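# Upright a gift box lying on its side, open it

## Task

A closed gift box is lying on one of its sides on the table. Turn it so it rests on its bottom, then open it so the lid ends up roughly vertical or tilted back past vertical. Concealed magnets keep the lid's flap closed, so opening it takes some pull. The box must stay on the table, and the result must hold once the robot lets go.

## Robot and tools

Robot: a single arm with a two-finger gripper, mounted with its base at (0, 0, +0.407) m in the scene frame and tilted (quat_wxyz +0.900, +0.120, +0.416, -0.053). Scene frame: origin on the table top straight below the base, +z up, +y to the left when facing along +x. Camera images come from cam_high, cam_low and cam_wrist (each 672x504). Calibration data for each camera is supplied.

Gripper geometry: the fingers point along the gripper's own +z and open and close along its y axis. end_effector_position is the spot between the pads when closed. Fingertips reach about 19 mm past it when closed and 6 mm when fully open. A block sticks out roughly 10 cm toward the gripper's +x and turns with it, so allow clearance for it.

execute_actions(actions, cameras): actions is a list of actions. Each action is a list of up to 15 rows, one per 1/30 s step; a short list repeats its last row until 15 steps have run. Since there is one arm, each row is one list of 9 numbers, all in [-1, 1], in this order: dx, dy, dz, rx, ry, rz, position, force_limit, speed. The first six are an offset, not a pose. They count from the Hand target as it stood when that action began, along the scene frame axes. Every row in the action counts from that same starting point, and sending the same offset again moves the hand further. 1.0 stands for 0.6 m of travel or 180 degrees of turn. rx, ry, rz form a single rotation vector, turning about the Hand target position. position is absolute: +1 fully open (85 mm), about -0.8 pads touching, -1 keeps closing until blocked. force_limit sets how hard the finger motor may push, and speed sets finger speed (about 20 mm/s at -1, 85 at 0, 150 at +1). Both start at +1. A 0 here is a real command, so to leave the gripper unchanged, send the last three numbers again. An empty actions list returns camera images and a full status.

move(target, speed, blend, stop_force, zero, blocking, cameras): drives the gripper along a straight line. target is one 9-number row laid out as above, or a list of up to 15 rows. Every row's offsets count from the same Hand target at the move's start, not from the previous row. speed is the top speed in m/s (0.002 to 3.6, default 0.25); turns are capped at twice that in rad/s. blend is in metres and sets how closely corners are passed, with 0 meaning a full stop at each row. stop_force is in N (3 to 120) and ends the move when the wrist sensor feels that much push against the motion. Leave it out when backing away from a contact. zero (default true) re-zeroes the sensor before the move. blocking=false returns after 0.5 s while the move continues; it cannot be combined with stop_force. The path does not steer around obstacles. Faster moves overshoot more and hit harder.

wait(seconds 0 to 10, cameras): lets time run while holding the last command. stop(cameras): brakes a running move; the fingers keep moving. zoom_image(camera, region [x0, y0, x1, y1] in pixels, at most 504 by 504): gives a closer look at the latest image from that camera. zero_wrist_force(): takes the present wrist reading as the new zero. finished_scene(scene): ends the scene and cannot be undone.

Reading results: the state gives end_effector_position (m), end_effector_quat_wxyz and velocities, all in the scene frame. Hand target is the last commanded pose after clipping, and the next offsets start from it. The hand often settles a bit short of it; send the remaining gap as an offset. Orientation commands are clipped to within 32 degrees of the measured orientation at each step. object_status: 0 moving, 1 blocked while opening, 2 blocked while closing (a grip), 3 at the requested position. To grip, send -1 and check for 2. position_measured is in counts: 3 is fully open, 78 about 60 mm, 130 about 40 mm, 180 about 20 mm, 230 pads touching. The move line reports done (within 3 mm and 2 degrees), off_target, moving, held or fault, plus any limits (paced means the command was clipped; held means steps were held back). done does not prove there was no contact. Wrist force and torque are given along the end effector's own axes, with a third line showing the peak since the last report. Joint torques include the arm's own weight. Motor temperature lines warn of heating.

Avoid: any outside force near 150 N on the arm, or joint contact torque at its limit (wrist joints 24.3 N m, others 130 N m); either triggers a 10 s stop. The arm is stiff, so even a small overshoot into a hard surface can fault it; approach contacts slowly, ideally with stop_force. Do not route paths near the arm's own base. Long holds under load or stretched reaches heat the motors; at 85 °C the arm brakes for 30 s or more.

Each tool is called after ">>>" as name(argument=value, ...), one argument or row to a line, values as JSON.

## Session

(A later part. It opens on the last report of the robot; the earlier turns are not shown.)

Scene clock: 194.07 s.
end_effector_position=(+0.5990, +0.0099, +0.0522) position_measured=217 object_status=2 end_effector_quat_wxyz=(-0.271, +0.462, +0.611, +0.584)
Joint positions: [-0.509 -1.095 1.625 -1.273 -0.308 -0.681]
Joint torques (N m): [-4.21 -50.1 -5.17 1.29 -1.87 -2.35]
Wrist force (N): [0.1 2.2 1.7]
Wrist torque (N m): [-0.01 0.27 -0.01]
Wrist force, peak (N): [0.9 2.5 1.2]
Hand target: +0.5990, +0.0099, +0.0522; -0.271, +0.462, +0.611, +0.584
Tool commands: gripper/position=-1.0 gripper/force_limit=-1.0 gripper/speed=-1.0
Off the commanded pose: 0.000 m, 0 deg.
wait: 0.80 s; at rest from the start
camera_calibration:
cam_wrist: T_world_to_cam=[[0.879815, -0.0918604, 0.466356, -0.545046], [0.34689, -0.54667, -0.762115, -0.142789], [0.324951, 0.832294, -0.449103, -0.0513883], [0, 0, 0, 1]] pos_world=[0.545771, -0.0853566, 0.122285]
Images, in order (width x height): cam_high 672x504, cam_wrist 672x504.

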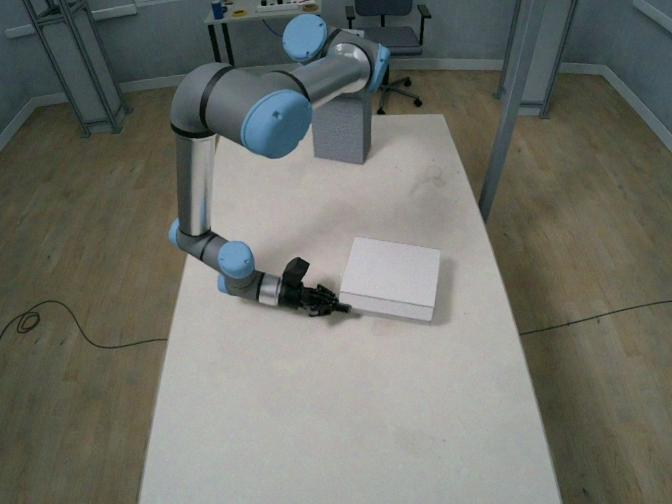

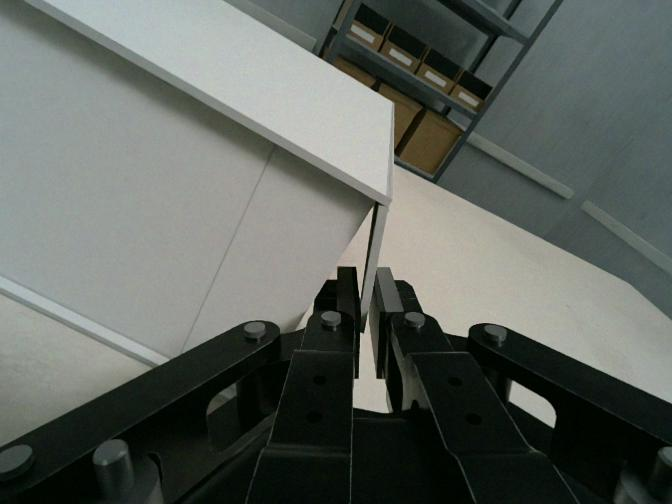

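>>> move(
  target=[
    [0.0035, -0.0009, 0.058, -0.0142, -0.0537, 0, -1, -1, -1],
    [-0.0027, 0.0007, 0.1158, -0.0283, -0.1074, 0, -1, -1, -1],
    [-0.0185, 0.0049, 0.1717, -0.0425, -0.1612, 0, -1, -1, -1],
  ],
  speed=0.05,
  blend=[0.005, 0.005, 0],
  cameras=["all"],
)

Scene clock: 201.87 s.
end_effector_position=(+0.5879, +0.0128, +0.1553) position_measured=217 object_status=2 end_effector_quat_wxyz=(-0.079, +0.318, +0.696, +0.639) end_effector_velocity=(+0.001, -0.001, +0.000) end_effector_angular_velocity=(-0.001, +0.002, +0.000)
Joint positions: [-0.572 -1.334 1.821 -1.007 -0.271 -1.421]
Joint velocities: [-0.001 -0.001 -0.001 -0.001 0 0.005]
Joint torques (N m): [6.23 -31.78 -10.09 0.74 0.79 2.26]
Wrist force (N): [0.7 2.2 0.9]
Wrist torque (N m): [0.35 0.11 -0.19]
Wrist force, peak (N): [0.2 3.1 0.8]
Hand target: +0.5879, +0.0129, +0.1552; -0.079, +0.318, +0.696, +0.639
Off the commanded pose: 0.000 m, 0 deg.
move: done
camera_calibration:
cam_wrist: T_world_to_cam=[[0.541008, -0.00258969, 0.841014, -0.443154], [0.653778, -0.627751, -0.422496, -0.290959], [0.529041, 0.77841, -0.337925, -0.140509], [0, 0, 0, 1]] pos_world=[0.504307, -0.074424, 0.202289]

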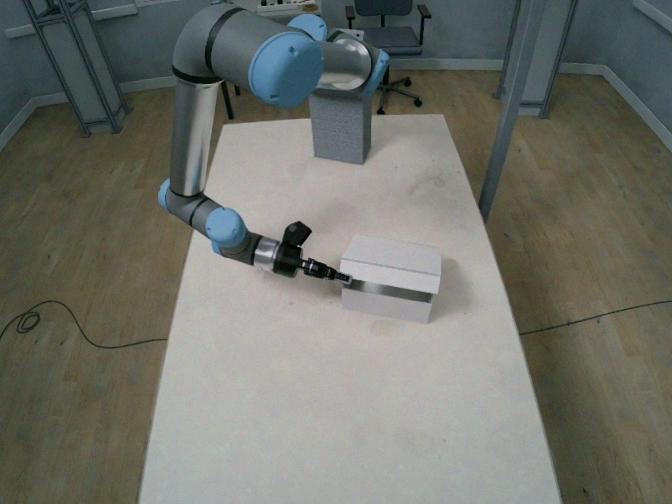

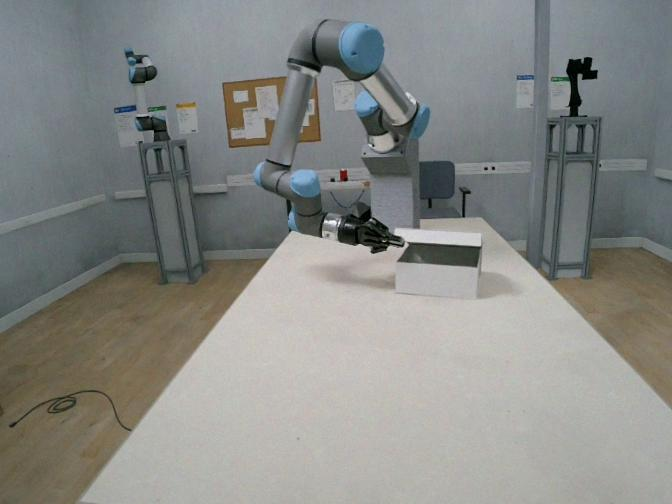

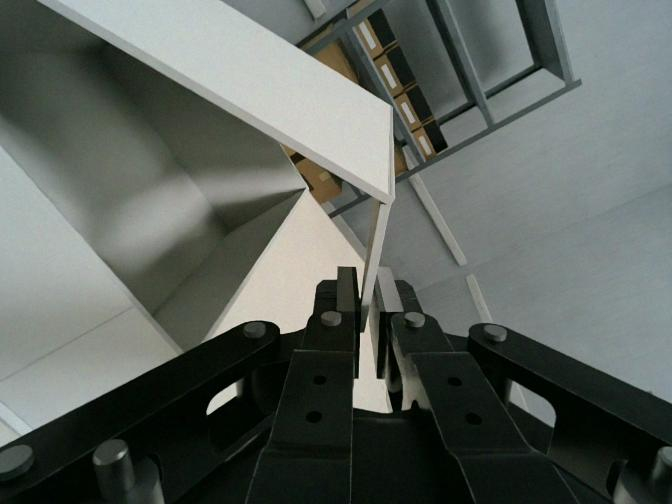

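>>> move(
  target=[
    [-0.0408, 0.0108, 0.0763, -0.0213, -0.0806, 0, -1, -1, -1],
    [-0.0991, 0.0261, 0.1392, -0.0425, -0.1612, 0, -1, -1, -1],
    [-0.1714, 0.0452, 0.1842, -0.0638, -0.2418, 0, -1, -1, -1],
  ],
  speed=0.06,
  blend=[0.008, 0.008, 0],
  cameras=["all"],
)

Scene clock: 209.27 s.
end_effector_position=(+0.4850, +0.0400, +0.2658) position_measured=217 object_status=2 end_effector_quat_wxyz=(+0.216, +0.065, +0.735, +0.640)
Joint positions: [-0.753 -1.523 2.149 -0.621 -0.417 -2.706]
Joint torques (N m): [12.68 -20.68 -7.54 3.44 0.69 1.83]
Wrist force (N): [0.9 5.7 3.2]
Wrist torque (N m): [0.59 -0.06 -0.30]
Wrist force, peak (N): [-0.2 7.1 3.6]
Hand target: +0.4850, +0.0400, +0.2657; +0.216, +0.065, +0.735, +0.640
Off the commanded pose: 0.000 m, 0 deg.
move: done
camera_calibration:
cam_wrist: T_world_to_cam=[[-0.182616, 0.188468, 0.964951, -0.170064], [0.718293, -0.644592, 0.261833, -0.372396], [0.671347, 0.740933, -0.0176623, -0.22248], [0, 0, 0, 1]] pos_world=[0.385795, -0.0431492, 0.25768]

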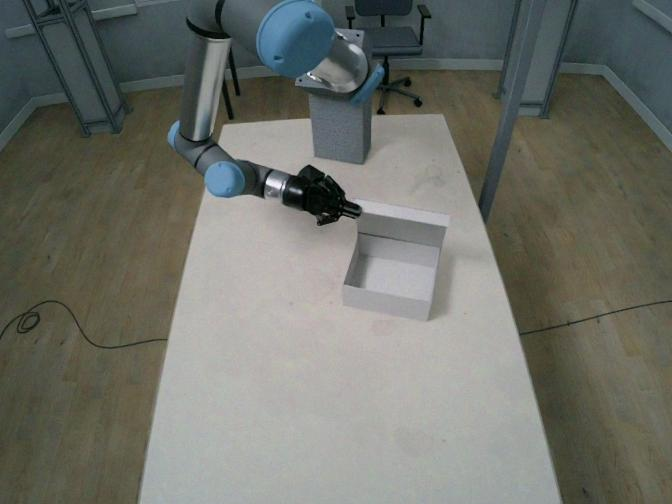

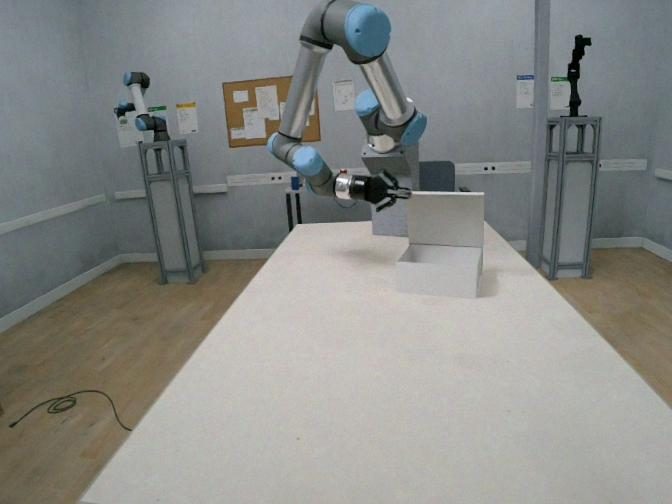

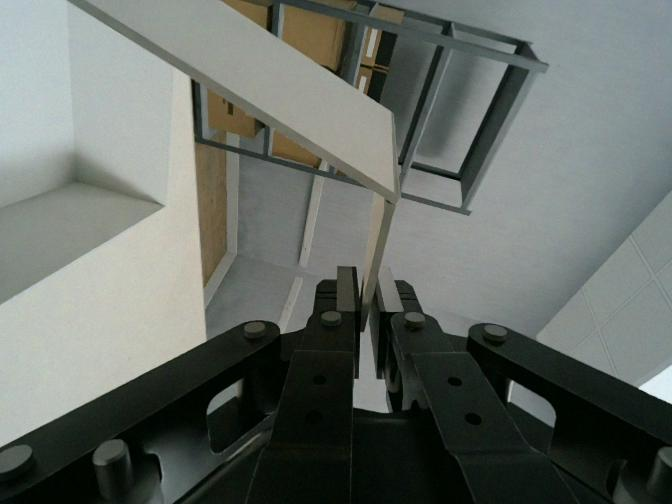

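>>> move(
  target=[
    [-0.0809, 0.0213, 0.0242, -0.0213, -0.0806, 0, -1, -1, -1],
    [-0.1483, 0.0391, 0.0273, -0.0383, -0.1451, 0, -1, -1, -1],
  ],
  speed=0.06,
  blend=[0.008, 0],
  cameras=["all"],
)

Scene clock: 214.07 s.
end_effector_position=(+0.3960, +0.0635, +0.2821) position_measured=217 object_status=2 end_effector_quat_wxyz=(+0.380, -0.094, +0.704, +0.593)
Joint positions: [-0.88 -1.463 2.364 -0.775 -0.595 -3.27]
Joint torques (N m): [8.22 -33.55 -5.18 2.97 2.87 1.62]
Wrist force (N): [0.8 10.0 5.7]
Wrist torque (N m): [0.28 -0.25 -0.14]
Wrist force, peak (N): [-1.5 12.0 6.0]
Hand target: +0.3961, +0.0635, +0.2821; +0.380, -0.095, +0.704, +0.593
Off the commanded pose: 0.000 m, 0 deg.
move: done
camera_calibration:
cam_wrist: T_world_to_cam=[[-0.582497, 0.293914, 0.757833, 0.00365166], [0.512778, -0.590527, 0.623166, -0.321564], [0.630679, 0.751593, 0.193267, -0.223878], [0, 0, 0, 1]] pos_world=[0.308213, -0.0227003, 0.240888]

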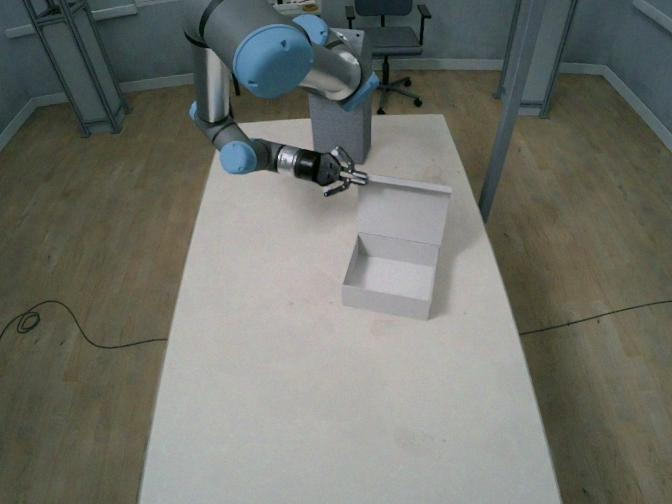

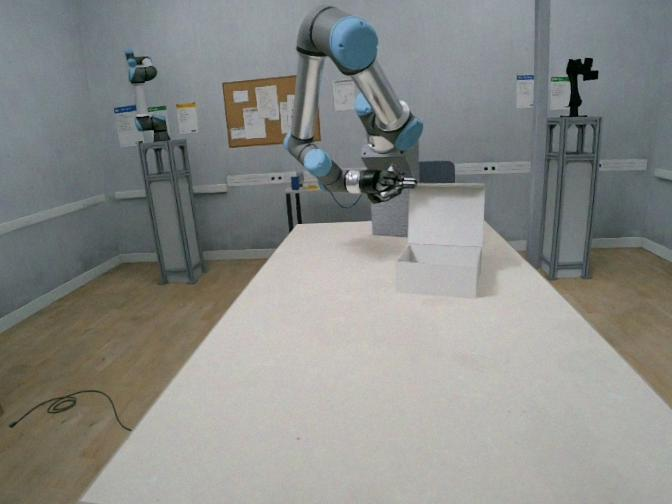

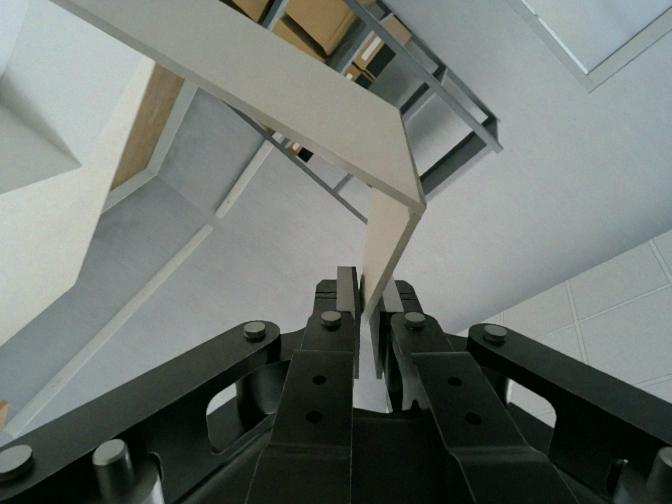

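>>> move(
  target=[
    [-0.0761, 0.0201, -0.0038, -0.0184, -0.0698, 0, -1, -1, -1],
    [-0.1299, 0.0343, -0.026, -0.0326, -0.1236, 0, -1, -1, -1],
  ],
  speed=0.06,
  blend=[0.008, 0],
  cameras=["all"],
)

Scene clock: 218.30 s.
end_effector_position=(+0.3181, +0.0841, +0.2666) position_measured=217 object_status=2 end_effector_quat_wxyz=(+0.503, -0.226, +0.646, +0.527)
Joint positions: [-0.952 -1.242 2.468 -1.067 -0.731 -3.686]
Joint torques (N m): [-3.86 -31.82 7.68 4.64 0.22 2.08]
Wrist force (N): [3.4 5.9 3.1]
Wrist torque (N m): [0.64 0.13 -0.45]
Wrist force, peak (N): [-1.1 12.0 5.7]
Hand target: +0.3181, +0.0840, +0.2665; +0.503, -0.226, +0.646, +0.527
Off the commanded pose: 0.000 m, 0 deg.
move: done
camera_calibration:
cam_wrist: T_world_to_cam=[[-0.819852, 0.35654, 0.44802, 0.116772], [0.227448, -0.515283, 0.826287, -0.229457], [0.525462, 0.779334, 0.341362, -0.195603], [0, 0, 0, 1]] pos_world=[0.250707, -0.00742948, 0.204053]

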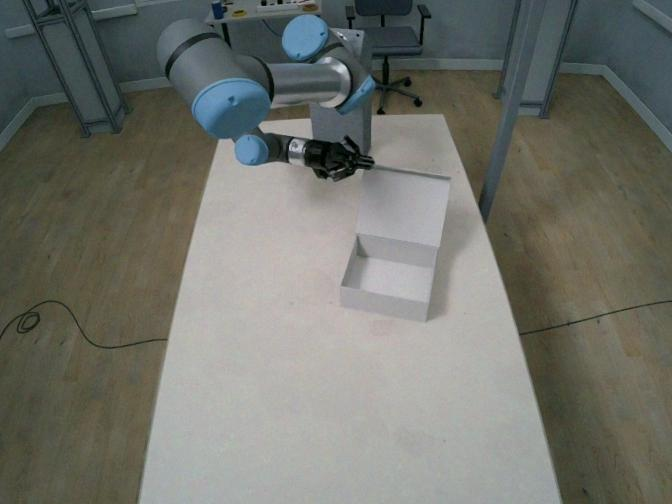

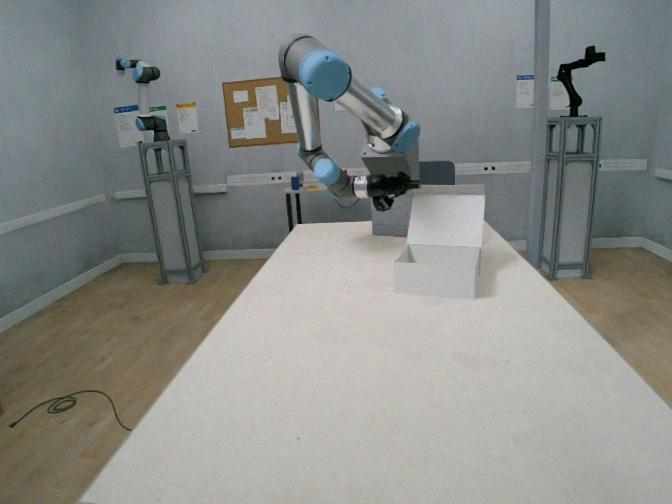

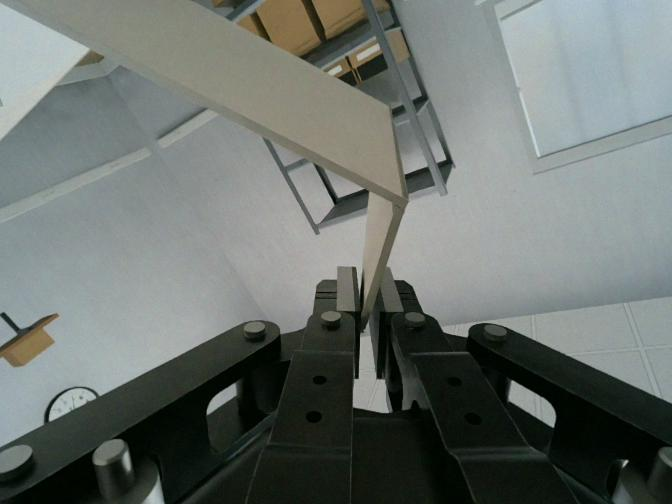

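>>> move(
  target=[
    [-0.0719, 0.019, -0.05, -0.0213, -0.0806, 0, -1, -1, -1],
    [-0.129, 0.034, -0.1175, -0.0425, -0.1612, 0, -1, -1, -1],
  ],
  speed=0.06,
  blend=[0.008, 0],
  cameras=["all"],
)

Scene clock: 223.53 s.
end_effector_position=(+0.2407, +0.1045, +0.1959) position_measured=217 object_status=2 end_effector_quat_wxyz=(+0.633, -0.384, +0.533, +0.410) end_effector_velocity=(+0.001, +0.000, +0.001) end_effector_angular_velocity=(+0.003, +0.005, +0.001)
Joint positions: [-0.899 -0.842 2.363 -1.361 -0.771 -4.208]
Joint velocities: [0.001 -0.003 0.001 0.002 0 0.006]
Joint torques (N m): [-7.69 -28.54 20.1 5.2 -3.99 2.13]
Wrist force (N): [4.3 5.3 2.1]
Wrist torque (N m): [0.82 0.22 -0.55]
Wrist force, peak (N): [4.6 6.3 2.9]
Hand target: +0.2407, +0.1044, +0.1960; +0.633, -0.384, +0.533, +0.410
Off the commanded pose: 0.000 m, 0 deg.
move: done
camera_calibration:
cam_wrist: T_world_to_cam=[[-0.922046, 0.38324, -0.0543922, 0.197909], [-0.217896, -0.397748, 0.891245, -0.0608852], [0.319927, 0.833621, 0.450248, -0.124254], [0, 0, 0, 1]] pos_world=[0.208966, 0.00351752, 0.120974]

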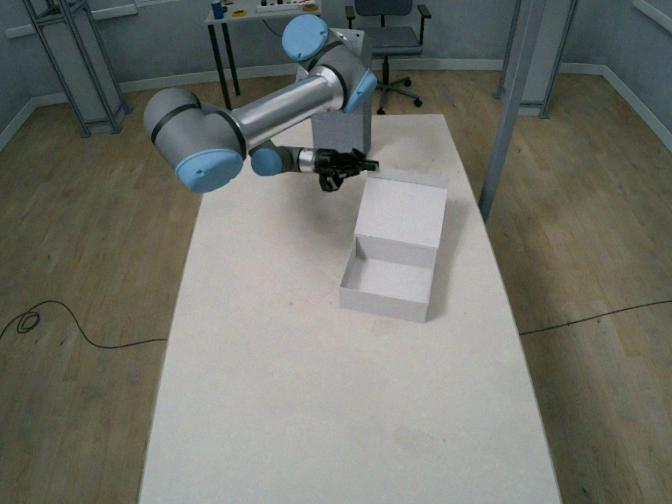

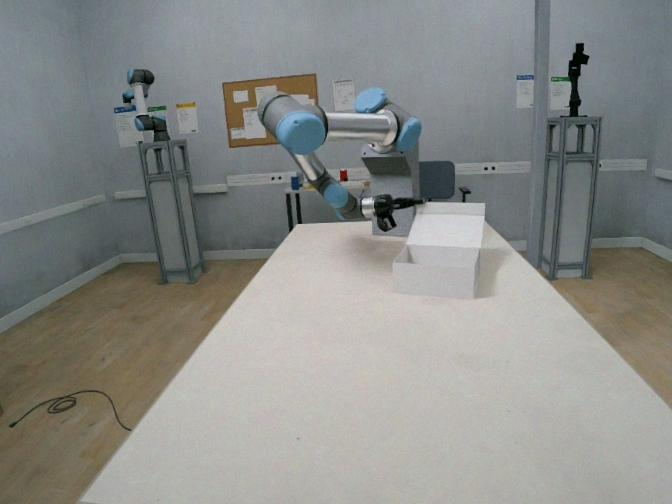

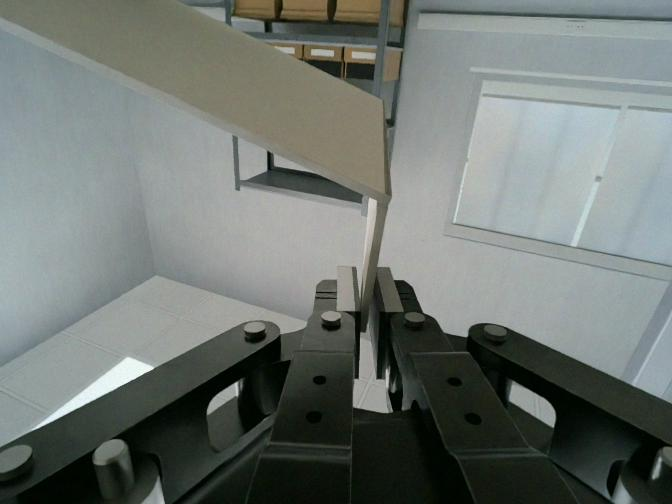

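>>> move(
  target=[-0.0375, 0.01, -0.07, -0.0184, -0.0698, 0, -1, -1, -1],
  speed=0.06,
  cameras=["cam_low"],
)

>>> zoom_image(
  camera="cam_low",
  region=[340, 160, 520, 310],
)

Scene clock: 226.53 s.
end_effector_position=(+0.2182, +0.1105, +0.1539) position_measured=217 object_status=2 end_effector_quat_wxyz=(+0.676, -0.444, +0.472, +0.350) end_effector_velocity=(+0.000, +0.001, +0.001) end_effector_angular_velocity=(+0.003, +0.005, +0.002)
Joint positions: [-0.845 -0.708 2.258 -1.405 -0.754 -4.426]
Joint velocities: [0.002 -0.001 0.003 -0.001 0 0.005]
Joint torques (N m): [-10.69 -30.36 22.34 4.16 -1.42 2.26]
Wrist force (N): [4.1 4.6 1.9]
Wrist torque (N m): [0.72 0.23 -0.53]
Wrist force, peak (N): [4.9 5.6 1.9]
Hand target: +0.2182, +0.1104, +0.1540; +0.676, -0.444, +0.472, +0.350
Off the commanded pose: 0.000 m, 0 deg.
move: done
Images, in order (width x height): cam_low 672x504.

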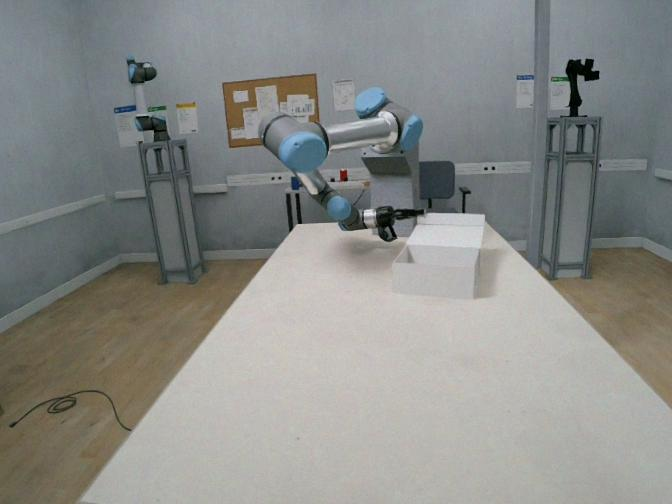

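Scaled by 2.800.

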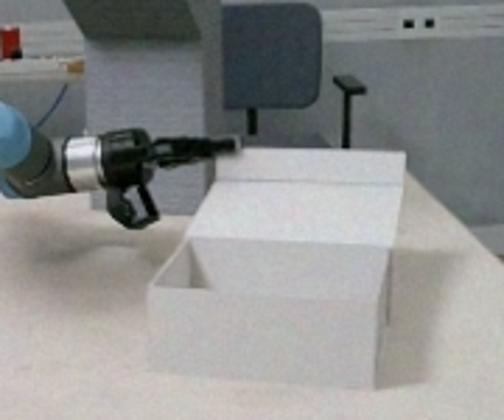

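>>> move(
  target=[0, 0, -0.042, 0, 0, 0, -1, -1, -1],
  speed=0.03,
  stop_force=6,
)

>>> move(
  target=[0, 0, 0, 0, 0, 0, -0.5, -1, -1],
  cameras=["cam_low", "cam_wrist", "cam_high"],
)

Scene clock: 228.67 s.
end_effector_position=(+0.2182, +0.1104, +0.1288) position_measured=217 object_status=2 end_effector_quat_wxyz=(+0.676, -0.444, +0.472, +0.350)
Joint positions: [-0.811 -0.66 2.188 -1.379 -0.721 -4.433]
Joint torques (N m): [-14.25 -30.72 22.9 1.74 -3.95 1.11]
Wrist force (N): [4.5 5.6 2.2]
Wrist torque (N m): [0.75 0.17 -0.45]
Wrist force, peak (N): [4.8 5.7 1.6]
Hand target: +0.2182, +0.1104, +0.1288; +0.676, -0.444, +0.472, +0.350
Off the commanded pose: 0.000 m, 0 deg.
move: done

Scene clock: 229.40 s.
end_effector_position=(+0.2182, +0.1104, +0.1288) position_measured=192 object_status=0 end_effector_quat_wxyz=(+0.676, -0.444, +0.472, +0.350)
Joint positions: [-0.811 -0.66 2.188 -1.379 -0.721 -4.433]
Joint torques (N m): [-13.24 -31.21 22.65 1.63 -3.77 1.89]
Wrist force (N): [3.8 5.0 1.9]
Wrist torque (N m): [0.80 0.18 -0.46]
Wrist force, peak (N): [4.5 5.5 1.8]
Hand target: +0.2182, +0.1104, +0.1288; +0.676, -0.444, +0.472, +0.350
Off the commanded pose: 0.000 m, 0 deg.
move: done
camera_calibration:
cam_wrist: T_world_to_cam=[[-0.885737, 0.373884, -0.275101, 0.192879], [-0.408767, -0.347423, 0.843923, 0.038578], [0.219953, 0.859947, 0.460557, -0.0742343], [0, 0, 0, 1]] pos_world=[0.202937, 0.00512624, 0.0546934]

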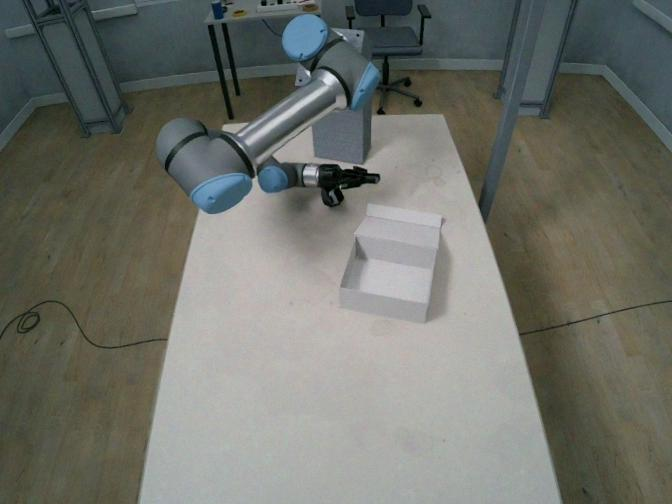

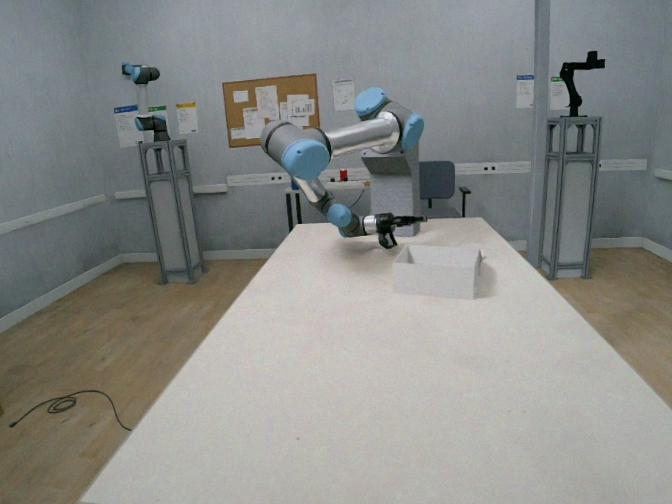

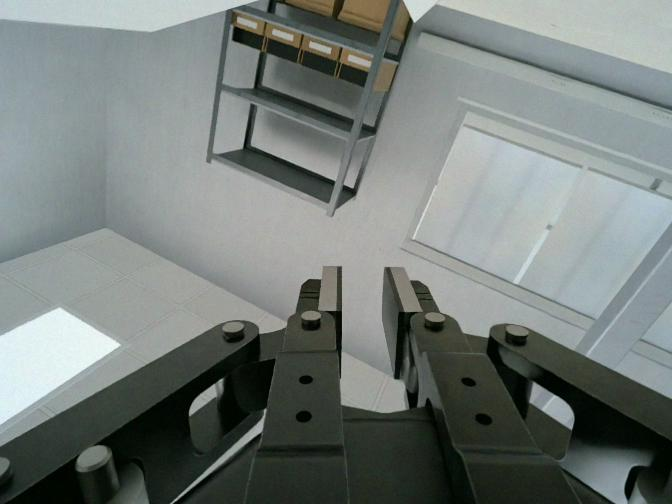

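Lid is open fully behind. Finish.

>>> wait(
  seconds=0.5,
  cameras=["cam_high"],
)

>>> finished_scene(
  scene=2,
)

Scene clock: 230.13 s.
end_effector_position=(+0.2182, +0.1104, +0.1288) position_measured=192 object_status=3 end_effector_quat_wxyz=(+0.676, -0.444, +0.472, +0.350)
Joint positions: [-0.811 -0.66 2.188 -1.379 -0.721 -4.433]
Joint torques (N m): [-12.91 -32.22 21.9 1.7 -3.51 1.81]
Wrist force (N): [3.7 5.0 1.9]
Wrist torque (N m): [0.81 0.18 -0.46]
Wrist force, peak (N): [3.7 5.2 1.8]
Hand target: +0.2182, +0.1104, +0.1288; +0.676, -0.444, +0.472, +0.350
Tool commands: gripper/position=-0.5 gripper/force_limit=-1.0 gripper/speed=-1.0
Off the commanded pose: 0.000 m, 0 deg.
wait: 0.50 s; at rest from the start
Images, in order (width x height): cam_high 672x504.

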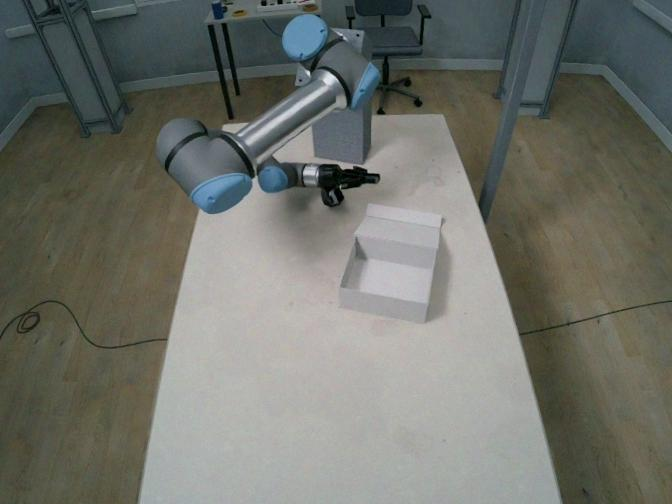

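The scene is finished: the task was done.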